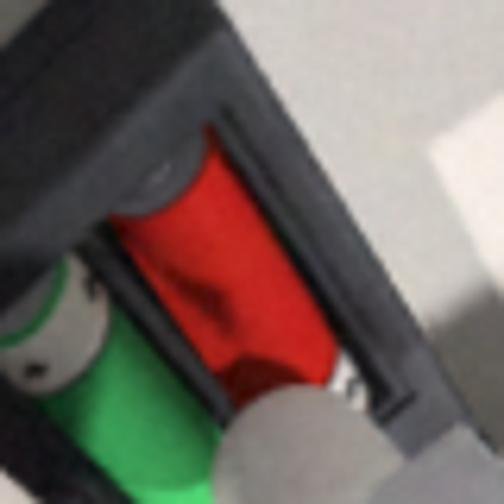

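Emit:
move([
  [-0.0062,0.0025,0.0085,0,0,0,0.754,0,-0.9,-0.2,0.754,0,-0.9,-0.2,1.0,0,0.095,0.696,0.3,0.678,0.03,0.168,0.75,-0.6,0,0,0,0,0,0,-0.08,0,-0.536,0.696,-0.08,0,-0.536,0.696,0.754,0,-0.9,-0.2,-0.657,0.678,0.25,-0.265,0.75,-0.8],
  [-0.0062,0.0025,0.0235,0,0,0,0.754,0,-0.9,-0.2,0.754,0,-0.9,-0.2,1.0,0,0.095,0.696,0.3,0.678,0.03,0.168,0.75,-0.6,0,0,0,0,0,0,-0.08,0,-0.536,0.696,-0.08,0,-0.536,0.696,0.754,0,-0.9,-0.2,-0.657,0.678,0.25,-0.265,0.75,-0.8],
  [-0.0148,-0.0192,0.0235,0,0,0,0.754,0,-0.9,-0.2,0.754,0,-0.9,-0.2,1.0,0,0.095,0.696,0.3,0.678,0.03,0.168,0.75,-0.6,0,0,0,0,0,0,-0.08,0,-0.536,0.696,-0.08,0,-0.536,0.696,0.754,0,-0.9,-0.2,-0.657,0.678,0.25,-0.265,0.75,-0.8],
], speed=0.04)

Emit:
move(target=[0,0,-0.028,0,0,0,0.754,0,-0.9,-0.2,0.754,0,-0.9,-0.2,1.0,0,0.095,0.696,0.3,0.678,0.03,0.168,0.75,-0.6,0,0,0,0,0,0,-0.08,0,-0.536,0.696,-0.08,0,-0.536,0.696,0.754,0,-0.9,-0.2,-0.657,0.678,0.25,-0.265,0.75,-0.8], speed=0.007, stop_force=6, cameras=["cam_left_wrist"])

Emit:
zoom_image(camera="cam_left_wrist", region=[250, 20, 340, 110])

Scene clock: 4802.23 s.
left_arm: end_effector_position=(+0.5565, -0.3155, +0.0880) hand_goal=(+0.754, +0.000, -0.900, -0.200, +0.754, +0.000, -0.900, -0.200, +1.000, +0.000, +0.096, +0.696, +0.300, +0.678, +0.030, +0.168) hand_measured=(+0.748, -0.002, -0.894, -0.196, +0.748, +0.002, -0.894, -0.198, +0.994, +0.004, +0.092, +0.694, +0.292, +0.678, +0.028, +0.170) hand_current_ma=(-11, -4, +10, +6, -12, +4, +14, +5, -12, +5, -8, -4, -18, +1, -5, +2) hand_state=(goal, goal, goal, goal, goal, goal, goal, goal, goal, goal, goal, goal, goal, goal, goal, goal) hand_current_limit=0.75 hand_speed=-0.60 end_effector_quat_wxyz=(-0.049, +0.187, +0.948, -0.254) end_effector_velocity=(+0.001, +0.002, +0.000) end_effector_angular_velocity=(-0.001, -0.002, -0.002) | right_arm: end_effector_position=(+0.5686, +0.3933, +0.0140) hand_goal=(-0.080, +0.000, -0.536, +0.696, -0.080, +0.000, -0.536, +0.696, +0.754, +0.000, -0.900, -0.200, -0.656, +0.678, +0.250, -0.264) hand_measured=(+0.040, +0.026, -0.498, +0.714, -0.054, -0.016, -0.522, +0.704, +0.740, +0.002, -0.896, -0.196, -0.648, +0.678, +0.420, -0.214) hand_current_ma=(+288, +13, +33, +9, +18, -6, +6, +2, -7, +0, +1, +0, +2, +0, +481, +91) hand_state=(blocked, blocked, blocked, goal, blocked, goal, goal, goal, goal, goal, goal, goal, goal, goal, blocked, blocked) hand_current_limit=0.75 hand_speed=-0.80 end_effector_quat_wxyz=(+0.315, -0.451, +0.684, -0.479)
Joint positions: left_arm=[2.896 -2.076 -1.592 -1.125 1.053 -1.404] | right_arm=[0.627 -0.693 1.754 -3.583 -2.51 -2.62]
Joint velocities: left_arm=[0.003 0 0 -0.001 0 0.006] | right_arm=[within noise]
Joint torques (N m): left_arm=[7.17 36.61 36.01 0.54 -2.39 1.08] | right_arm=[0.54 -43.94 -20.05 -2.65 0.36 -0.3]
Wrist force (N): left_arm=[-1.3 -1.4 5.0] | right_arm=[-0.4 -3.5 -4.1]
Wrist torque (N m): left_arm=[-0.51 0.34 0.06] | right_arm=[0.38 -0.19 -0.17]
Wrist force, peak (N): left_arm=[2.7 -7.6 -12.3] | right_arm=[-0.6 -3.3 -4.6]
Hand target: left_arm +0.5566, -0.3153, +0.0880; -0.049, +0.187, +0.948, -0.254 | right_arm +0.5686, +0.3933, +0.0140; +0.315, -0.451, +0.684, -0.479
Off the commanded pose: left_arm 0.000 m, 0 deg | right_arm 0.000 m, 0 deg.
move: done

Scene clock: 4805.60 s.
left_arm: end_effector_position=(+0.5566, -0.3153, +0.0732) hand_goal=(+0.754, +0.000, -0.900, -0.200, +0.754, +0.000, -0.900, -0.200, +1.000, +0.000, +0.096, +0.696, +0.300, +0.678, +0.030, +0.168) hand_measured=(+0.748, -0.002, -0.894, -0.196, +0.748, +0.002, -0.894, -0.198, +1.000, +0.004, +0.114, +0.702, +0.292, +0.678, +0.028, +0.170) hand_current_ma=(-11, -4, +10, +6, -12, +4, +14, +5, +1, +8, +47, +14, -18, +1, -5, +2) hand_state=(goal, goal, goal, goal, goal, goal, goal, goal, goal, goal, goal, goal, goal, goal, goal, goal) hand_current_limit=0.75 hand_speed=-0.60 end_effector_quat_wxyz=(-0.049, +0.187, +0.948, -0.254) | right_arm: end_effector_position=(+0.5686, +0.3933, +0.0140) hand_goal=(-0.080, +0.000, -0.536, +0.696, -0.080, +0.000, -0.536, +0.696, +0.754, +0.000, -0.900, -0.200, -0.656, +0.678, +0.250, -0.264) hand_measured=(+0.040, +0.026, -0.498, +0.714, -0.054, -0.016, -0.522, +0.704, +0.740, +0.002, -0.896, -0.196, -0.648, +0.678, +0.420, -0.214) hand_current_ma=(+288, +13, +33, +9, +18, -6, +6, +2, -7, +0, +1, +0, +2, +0, +481, +91) hand_state=(blocked, blocked, blocked, goal, blocked, goal, goal, goal, goal, goal, goal, goal, goal, goal, blocked, blocked) hand_current_limit=0.75 hand_speed=-0.80 end_effector_quat_wxyz=(+0.315, -0.451, +0.684, -0.479)
Joint positions: left_arm=[2.896 -2.094 -1.607 -1.092 1.053 -1.404] | right_arm=[0.627 -0.693 1.754 -3.583 -2.51 -2.62]
Joint torques (N m): left_arm=[10.33 48.25 34.06 0.15 -0.01 1] | right_arm=[0.48 -44.25 -19.64 -2.64 0.3 -0.21]
Wrist force (N): left_arm=[-0.8 -4.8 1.2] | right_arm=[-0.3 -3.4 -4.1]
Wrist torque (N m): left_arm=[-0.02 0.08 0.29] | right_arm=[0.39 -0.21 -0.16]
Wrist force, peak (N): left_arm=[-0.8 -6.2 -1.8] | right_arm=[-0.3 -3.5 -4.6]
Hand target: left_arm +0.5566, -0.3153, +0.0732; -0.049, +0.187, +0.948, -0.254 (not the last commanded pose) | right_arm +0.5686, +0.3933, +0.0140; +0.315, -0.451, +0.684, -0.479
Off the commanded pose: left_arm 0.002 m, 0 deg | right_arm 0.000 m, 0 deg.
move: contact (left_arm)
camera_calibration:
cam_left_wrist: T_world_to_cam=[[0.528541, -0.773381, 0.350036, -0.60214], [-0.456044, 0.0891078, 0.885485, 0.174694], [-0.716009, -0.627647, -0.305598, 0.344122], [0, 0, 0, 1]] pos_world=[0.644319, -0.265264, 0.161245]
Images, in order (width x height): cam_left_wrist 504x504.

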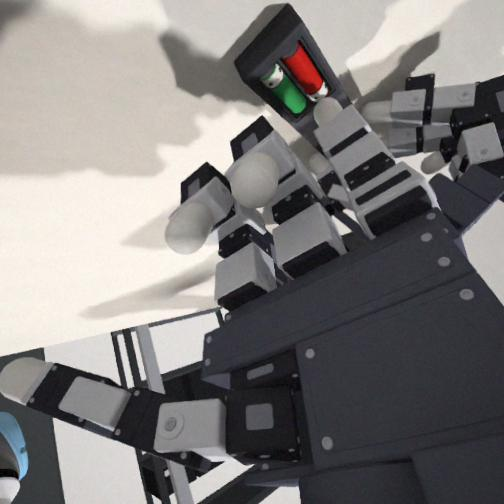

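Scaled by 5.600.

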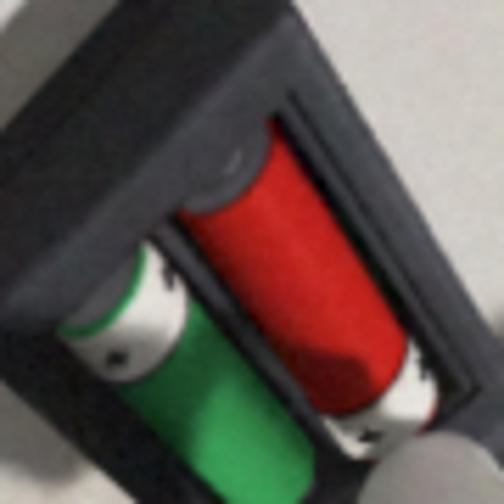

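Emit:
move([
  [0,0,0.012,0,0,0,0.754,0,-0.9,-0.2,0.754,0,-0.9,-0.2,1.0,0,0.095,0.696,0.3,0.678,0.03,0.168,0.75,-0.6,0,0,0,0,0,0,-0.08,0,-0.536,0.696,-0.08,0,-0.536,0.696,0.754,0,-0.9,-0.2,-0.657,0.678,0.25,-0.265,0.75,-0.8],
  [-0.0043,-0.0108,0.012,0,0,0,0.754,0,-0.9,-0.2,0.754,0,-0.9,-0.2,1.0,0,0.095,0.696,0.3,0.678,0.03,0.168,0.75,-0.6,0,0,0,0,0,0,-0.08,0,-0.536,0.696,-0.08,0,-0.536,0.696,0.754,0,-0.9,-0.2,-0.657,0.678,0.25,-0.265,0.75,-0.8],
], speed=0.04)

Emit:
move(target=[0,0,-0.024,0,0,0,0.754,0,-0.9,-0.2,0.754,0,-0.9,-0.2,1.0,0,0.095,0.696,0.3,0.678,0.03,0.168,0.75,-0.6,0,0,0,0,0,0,-0.08,0,-0.536,0.696,-0.08,0,-0.536,0.696,0.754,0,-0.9,-0.2,-0.657,0.678,0.25,-0.265,0.75,-0.8], speed=0.006, stop_force=6, cameras=["cam_left_wrist"])

Emit:
zoom_image(camera="cam_left_wrist", region=[250, 20, 340, 110])

Scene clock: 4818.37 s.
left_arm: end_effector_position=(+0.5540, -0.3220, +0.0805) hand_goal=(+0.754, +0.000, -0.900, -0.200, +0.754, +0.000, -0.900, -0.200, +1.000, +0.000, +0.096, +0.696, +0.300, +0.678, +0.030, +0.168) hand_measured=(+0.748, -0.002, -0.894, -0.196, +0.748, +0.002, -0.894, -0.198, +0.994, +0.004, +0.098, +0.698, +0.292, +0.678, +0.028, +0.170) hand_current_ma=(-11, -4, +10, +6, -12, +4, +14, +5, -11, +5, +2, +4, -18, +1, -5, +2) hand_state=(goal, goal, goal, goal, goal, goal, goal, goal, goal, goal, goal, goal, goal, goal, goal, goal) hand_current_limit=0.75 hand_speed=-0.60 end_effector_quat_wxyz=(-0.049, +0.188, +0.948, -0.254) | right_arm: end_effector_position=(+0.5686, +0.3933, +0.0140) hand_goal=(-0.080, +0.000, -0.536, +0.696, -0.080, +0.000, -0.536, +0.696, +0.754, +0.000, -0.900, -0.200, -0.656, +0.678, +0.250, -0.264) hand_measured=(+0.040, +0.026, -0.498, +0.714, -0.054, -0.016, -0.522, +0.704, +0.740, +0.002, -0.896, -0.196, -0.648, +0.678, +0.420, -0.214) hand_current_ma=(+288, +13, +33, +9, +18, -6, +6, +2, -7, +0, +1, +0, +2, +0, +481, +91) hand_state=(blocked, blocked, blocked, goal, blocked, goal, goal, goal, goal, goal, goal, goal, goal, goal, blocked, blocked) hand_current_limit=0.75 hand_speed=-0.80 end_effector_quat_wxyz=(+0.315, -0.451, +0.684, -0.479)
Joint positions: left_arm=[2.886 -2.087 -1.599 -1.101 1.052 -1.417] | right_arm=[0.627 -0.693 1.754 -3.583 -2.51 -2.62]
Joint torques (N m): left_arm=[8.09 33.73 32.88 0.54 -3.21 1.21] | right_arm=[0.64 -43.24 -19.27 -2.49 0.35 -0.21]
Wrist force (N): left_arm=[-1.2 -1.3 5.1] | right_arm=[-0.2 -3.0 -4.3]
Wrist torque (N m): left_arm=[-0.49 0.34 0.06] | right_arm=[0.46 -0.20 -0.13]
Wrist force, peak (N): left_arm=[-0.9 -3.1 5.3] | right_arm=[-0.2 -3.6 -4.4]
Hand target: left_arm +0.5540, -0.3218, +0.0804; -0.049, +0.187, +0.948, -0.254 | right_arm +0.5686, +0.3933, +0.0140; +0.315, -0.451, +0.684, -0.479
Off the commanded pose: left_arm 0.000 m, 0 deg | right_arm 0.000 m, 0 deg.
move: done

Scene clock: 4820.77 s.
left_arm: end_effector_position=(+0.5540, -0.3218, +0.0738) hand_goal=(+0.754, +0.000, -0.900, -0.200, +0.754, +0.000, -0.900, -0.200, +1.000, +0.000, +0.096, +0.696, +0.300, +0.678, +0.030, +0.168) hand_measured=(+0.748, -0.002, -0.894, -0.196, +0.748, +0.002, -0.894, -0.198, +1.000, +0.006, +0.092, +0.694, +0.292, +0.678, +0.028, +0.170) hand_current_ma=(-11, -4, +10, +6, -12, +4, +14, +5, +0, +10, -7, -3, -18, +1, -5, +2) hand_state=(goal, goal, goal, goal, goal, goal, goal, goal, goal, goal, goal, goal, goal, goal, goal, goal) hand_current_limit=0.75 hand_speed=-0.60 end_effector_quat_wxyz=(-0.049, +0.187, +0.948, -0.254) | right_arm: end_effector_position=(+0.5686, +0.3933, +0.0140) hand_goal=(-0.080, +0.000, -0.536, +0.696, -0.080, +0.000, -0.536, +0.696, +0.754, +0.000, -0.900, -0.200, -0.656, +0.678, +0.250, -0.264) hand_measured=(+0.040, +0.026, -0.498, +0.714, -0.054, -0.016, -0.522, +0.704, +0.740, +0.002, -0.896, -0.196, -0.648, +0.678, +0.420, -0.214) hand_current_ma=(+288, +13, +33, +9, +18, -6, +6, +2, -7, +0, +1, +0, +2, +0, +481, +91) hand_state=(blocked, blocked, blocked, goal, blocked, goal, goal, goal, goal, goal, goal, goal, goal, goal, blocked, blocked) hand_current_limit=0.75 hand_speed=-0.80 end_effector_quat_wxyz=(+0.315, -0.451, +0.684, -0.479)
Joint positions: left_arm=[2.886 -2.095 -1.605 -1.086 1.052 -1.416] | right_arm=[0.627 -0.693 1.754 -3.583 -2.51 -2.62]
Joint torques (N m): left_arm=[6.87 48.29 33.49 -0.16 -2.41 0.92] | right_arm=[0.16 -42.81 -19 -2.63 0.32 -0.38]
Wrist force (N): left_arm=[-0.8 -3.3 -0.8] | right_arm=[-0.3 -3.2 -4.0]
Wrist torque (N m): left_arm=[0.02 -0.03 0.20] | right_arm=[0.42 -0.21 -0.15]
Wrist force, peak (N): left_arm=[-1.3 -1.5 5.4] | right_arm=[-0.1 -3.5 -4.5]
Hand target: left_arm +0.5540, -0.3218, +0.0738; -0.049, +0.187, +0.948, -0.254 (not the last commanded pose) | right_arm +0.5686, +0.3933, +0.0140; +0.315, -0.451, +0.684, -0.479
Off the commanded pose: left_arm 0.008 m, 0 deg | right_arm 0.000 m, 0 deg.
move: contact (left_arm)
camera_calibration:
cam_left_wrist: T_world_to_cam=[[0.528512, -0.773363, 0.35012, -0.606011], [-0.456187, 0.0890918, 0.885413, 0.17379], [-0.715939, -0.627672, -0.305712, 0.338372], [0, 0, 0, 1]] pos_world=[0.641819, -0.271764, 0.161745]
Images, in order (width x height): cam_left_wrist 504x504.

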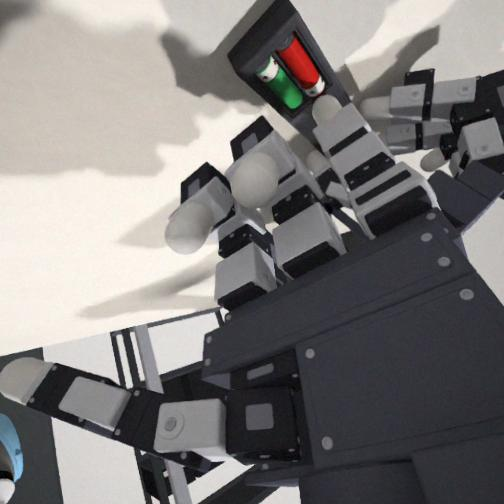

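Scaled by 5.600.

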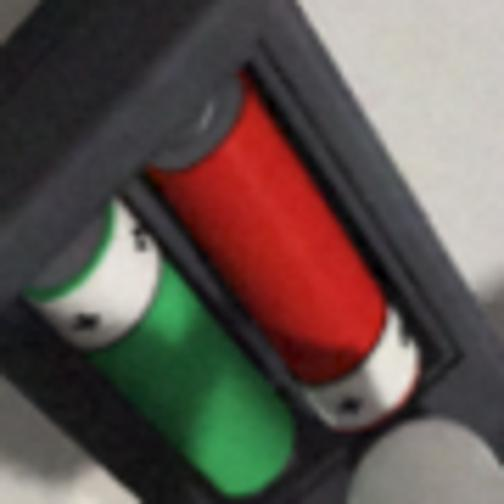

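Emit:
move([
  [0,0,0.0023,0,0,0,0.754,0,-0.9,-0.2,0.754,0,-0.9,-0.2,1.0,0,0.095,0.696,0.3,0.678,0.03,0.168,0.75,-0.6,0,0,0,0,0,0,-0.08,0,-0.536,0.696,-0.08,0,-0.536,0.696,0.754,0,-0.9,-0.2,-0.657,0.678,0.25,-0.265,0.75,-0.8],
  [0.0031,0.0077,0.0023,0,0,0,0.754,0,-0.9,-0.2,0.754,0,-0.9,-0.2,1.0,0,0.095,0.696,0.3,0.678,0.03,0.168,0.75,-0.6,0,0,0,0,0,0,-0.08,0,-0.536,0.696,-0.08,0,-0.536,0.696,0.754,0,-0.9,-0.2,-0.657,0.678,0.25,-0.265,0.75,-0.8],
], speed=0.02)

Emit:
move(target=[0.0049,0.0124,0,0,0,0,0.754,0,-0.9,-0.2,0.754,0,-0.9,-0.2,1.0,0,0.095,0.696,0.3,0.678,0.03,0.168,0.75,-0.6,0,0,0,0,0,0,-0.08,0,-0.536,0.696,-0.08,0,-0.536,0.696,0.754,0,-0.9,-0.2,-0.657,0.678,0.25,-0.265,0.75,-0.8], speed=0.006, stop_force=9, cameras=["cam_left_wrist"])

Emit:
zoom_image(camera="cam_left_wrist", region=[250, 20, 340, 110])

Scene clock: 4844.53 s.
left_arm: end_effector_position=(+0.5560, -0.3171, +0.0752) hand_goal=(+0.754, +0.000, -0.900, -0.200, +0.754, +0.000, -0.900, -0.200, +1.000, +0.000, +0.096, +0.696, +0.300, +0.678, +0.030, +0.168) hand_measured=(+0.748, -0.002, -0.894, -0.196, +0.748, +0.002, -0.894, -0.198, +1.000, +0.002, +0.098, +0.696, +0.292, +0.678, +0.028, +0.170) hand_current_ma=(-11, -4, +10, +6, -12, +4, +14, +5, +0, +3, +4, +1, -18, +1, -5, +2) hand_state=(goal, goal, goal, goal, goal, goal, goal, goal, goal, goal, goal, goal, goal, goal, goal, goal) hand_current_limit=0.75 hand_speed=-0.60 end_effector_quat_wxyz=(-0.049, +0.187, +0.948, -0.254) | right_arm: end_effector_position=(+0.5686, +0.3933, +0.0140) hand_goal=(-0.080, +0.000, -0.536, +0.696, -0.080, +0.000, -0.536, +0.696, +0.754, +0.000, -0.900, -0.200, -0.656, +0.678, +0.250, -0.264) hand_measured=(+0.040, +0.026, -0.498, +0.714, -0.054, -0.016, -0.522, +0.704, +0.740, +0.002, -0.896, -0.196, -0.648, +0.678, +0.420, -0.214) hand_current_ma=(+288, +13, +33, +9, +18, -6, +6, +2, -7, +0, +1, +0, +2, +0, +481, +91) hand_state=(blocked, blocked, blocked, goal, blocked, goal, goal, goal, goal, goal, goal, goal, goal, goal, blocked, blocked) hand_current_limit=0.75 hand_speed=-0.80 end_effector_quat_wxyz=(+0.315, -0.451, +0.684, -0.479)
Joint positions: left_arm=[2.894 -2.092 -1.604 -1.094 1.053 -1.407] | right_arm=[0.627 -0.693 1.754 -3.583 -2.51 -2.62]
Joint torques (N m): left_arm=[-8.08 47.34 6.95 2.26 1.08 -0.98] | right_arm=[0.5 -43.07 -18.78 -2.72 0.09 -0.33]
Wrist force (N): left_arm=[-1.1 -2.0 5.2] | right_arm=[-0.3 -3.4 -4.1]
Wrist torque (N m): left_arm=[-0.48 0.31 0.11] | right_arm=[0.40 -0.21 -0.15]
Wrist force, peak (N): left_arm=[-1.1 -2.0 5.2] | right_arm=[-0.3 -3.6 -4.6]
Hand target: left_arm +0.5559, -0.3172, +0.0751; -0.049, +0.187, +0.948, -0.254 | right_arm +0.5686, +0.3933, +0.0140; +0.315, -0.451, +0.684, -0.479
Off the commanded pose: left_arm 0.000 m, 0 deg | right_arm 0.000 m, 0 deg.
move: done

Scene clock: 4846.50 s.
left_arm: end_effector_position=(+0.5588, -0.3097, +0.0751) hand_goal=(+0.754, +0.000, -0.900, -0.200, +0.754, +0.000, -0.900, -0.200, +1.000, +0.000, +0.096, +0.696, +0.300, +0.678, +0.030, +0.168) hand_measured=(+0.748, -0.002, -0.894, -0.196, +0.748, +0.002, -0.894, -0.198, +1.000, +0.002, +0.132, +0.714, +0.292, +0.678, +0.028, +0.170) hand_current_ma=(-11, -4, +10, +6, -12, +4, +14, +5, +0, +3, +107, +44, -18, +1, -5, +2) hand_state=(goal, goal, goal, goal, goal, goal, goal, goal, goal, goal, blocked, goal, goal, goal, goal, goal) hand_current_limit=0.75 hand_speed=-0.60 end_effector_quat_wxyz=(-0.049, +0.187, +0.948, -0.254) | right_arm: end_effector_position=(+0.5686, +0.3933, +0.0140) hand_goal=(-0.080, +0.000, -0.536, +0.696, -0.080, +0.000, -0.536, +0.696, +0.754, +0.000, -0.900, -0.200, -0.656, +0.678, +0.250, -0.264) hand_measured=(+0.040, +0.026, -0.498, +0.714, -0.054, -0.016, -0.522, +0.704, +0.740, +0.002, -0.896, -0.196, -0.648, +0.678, +0.420, -0.214) hand_current_ma=(+288, +13, +33, +9, +18, -6, +6, +2, -7, +0, +1, +0, +2, +0, +481, +91) hand_state=(blocked, blocked, blocked, goal, blocked, goal, goal, goal, goal, goal, goal, goal, goal, goal, blocked, blocked) hand_current_limit=0.75 hand_speed=-0.80 end_effector_quat_wxyz=(+0.315, -0.451, +0.684, -0.479)
Joint positions: left_arm=[2.906 -2.09 -1.605 -1.102 1.054 -1.394] | right_arm=[0.627 -0.693 1.754 -3.583 -2.51 -2.62]
Joint torques (N m): left_arm=[-3.57 45.96 7.73 2.28 0.64 -1.12] | right_arm=[0.92 -43.42 -20.39 -2.63 0.41 -0.18]
Wrist force (N): left_arm=[-1.1 -5.2 4.0] | right_arm=[0.1 -3.5 -4.5]
Wrist torque (N m): left_arm=[-0.20 0.33 0.23] | right_arm=[0.42 -0.24 -0.12]
Wrist force, peak (N): left_arm=[-0.8 -5.3 4.3] | right_arm=[-0.2 -3.6 -4.5]
Hand target: left_arm +0.5588, -0.3098, +0.0751; -0.049, +0.187, +0.948, -0.254 | right_arm +0.5686, +0.3933, +0.0140; +0.315, -0.451, +0.684, -0.479
Off the commanded pose: left_arm 0.000 m, 0 deg | right_arm 0.000 m, 0 deg.
move: done
camera_calibration:
cam_left_wrist: T_world_to_cam=[[0.528567, -0.773315, 0.350145, -0.59963], [-0.456193, 0.089088, 0.88541, 0.173657], [-0.715894, -0.627732, -0.305692, 0.349847], [0, 0, 0, 1]] pos_world=[0.646619, -0.259564, 0.163145]
Images, in order (width x height): cam_left_wrist 504x504.

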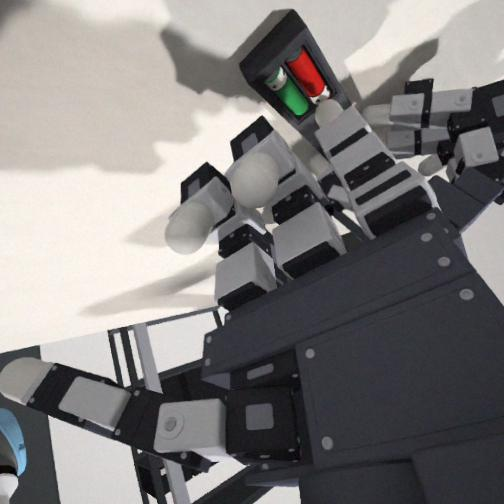

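Scaled by 5.600.

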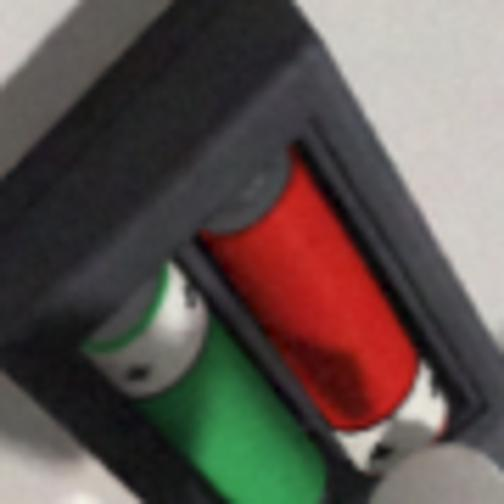

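Emit:
move(target=[0.0049,0.0124,0,0,0,0,0.754,0,-0.9,-0.2,0.754,0,-0.9,-0.2,1.0,0,0.095,0.696,0.3,0.678,0.03,0.168,0.75,-0.6,0,0,0,0,0,0,-0.08,0,-0.536,0.696,-0.08,0,-0.536,0.696,0.754,0,-0.9,-0.2,-0.657,0.678,0.25,-0.265,0.75,-0.8], speed=0.006, stop_force=12, cameras=["cam_left_wrist"])

Emit:
zoom_image(camera="cam_left_wrist", region=[250, 20, 340, 110])

Scene clock: 4851.43 s.
left_arm: end_effector_position=(+0.5618, -0.3023, +0.0751) hand_goal=(+0.754, +0.000, -0.900, -0.200, +0.754, +0.000, -0.900, -0.200, +1.000, +0.000, +0.096, +0.696, +0.300, +0.678, +0.030, +0.168) hand_measured=(+0.748, -0.002, -0.894, -0.196, +0.748, +0.002, -0.894, -0.198, +1.000, +0.004, +0.136, +0.716, +0.292, +0.678, +0.028, +0.170) hand_current_ma=(-11, -4, +10, +6, -12, +4, +14, +5, +1, +7, +126, +54, -18, +1, -5, +2) hand_state=(goal, goal, goal, goal, goal, goal, goal, goal, goal, goal, blocked, goal, goal, goal, goal, goal) hand_current_limit=0.75 hand_speed=-0.60 end_effector_quat_wxyz=(-0.049, +0.187, +0.948, -0.254) | right_arm: end_effector_position=(+0.5686, +0.3933, +0.0140) hand_goal=(-0.080, +0.000, -0.536, +0.696, -0.080, +0.000, -0.536, +0.696, +0.754, +0.000, -0.900, -0.200, -0.656, +0.678, +0.250, -0.264) hand_measured=(+0.040, +0.026, -0.498, +0.714, -0.054, -0.016, -0.522, +0.704, +0.740, +0.002, -0.896, -0.196, -0.648, +0.678, +0.420, -0.214) hand_current_ma=(+288, +13, +33, +9, +18, -6, +6, +2, -7, +0, +1, +0, +2, +0, +481, +91) hand_state=(blocked, blocked, blocked, goal, blocked, goal, goal, goal, goal, goal, goal, goal, goal, goal, blocked, blocked) hand_current_limit=0.75 hand_speed=-0.80 end_effector_quat_wxyz=(+0.315, -0.451, +0.684, -0.479)
Joint positions: left_arm=[2.918 -2.089 -1.606 -1.11 1.055 -1.379] | right_arm=[0.627 -0.693 1.754 -3.583 -2.51 -2.62]
Joint torques (N m): left_arm=[-5.13 49.93 7.49 2.29 0.83 -1.24] | right_arm=[0.74 -43.01 -19.36 -2.72 0.16 -0.3]
Wrist force (N): left_arm=[-0.9 -3.4 4.5] | right_arm=[-0.2 -3.2 -4.3]
Wrist torque (N m): left_arm=[-0.36 0.30 0.14] | right_arm=[0.43 -0.21 -0.14]
Wrist force, peak (N): left_arm=[-0.8 -5.5 4.4] | right_arm=[-0.2 -3.6 -4.6]
Hand target: left_arm +0.5618, -0.3023, +0.0751; -0.049, +0.187, +0.948, -0.254 | right_arm +0.5686, +0.3933, +0.0140; +0.315, -0.451, +0.684, -0.479
Off the commanded pose: left_arm 0.000 m, 0 deg | right_arm 0.000 m, 0 deg.
move: done
camera_calibration:
cam_left_wrist: T_world_to_cam=[[0.528567, -0.773315, 0.350145, -0.595441], [-0.456193, 0.089088, 0.88541, 0.174321], [-0.715894, -0.627732, -0.305692, 0.356568], [0, 0, 0, 1]] pos_world=[0.649519, -0.252164, 0.163145]
Images, in order (width x height): cam_left_wrist 504x504.

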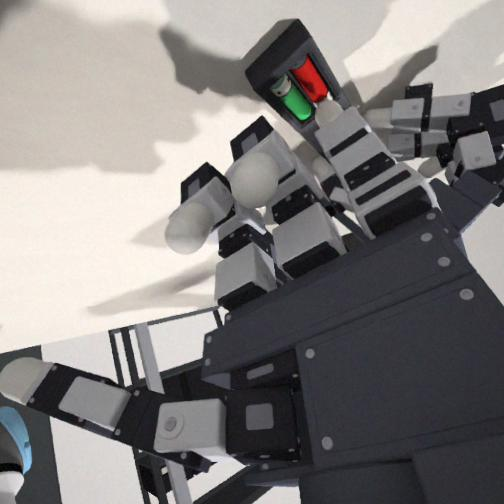

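Scaled by 5.600.

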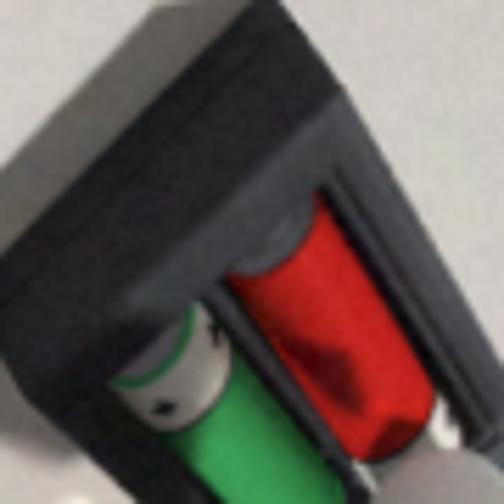

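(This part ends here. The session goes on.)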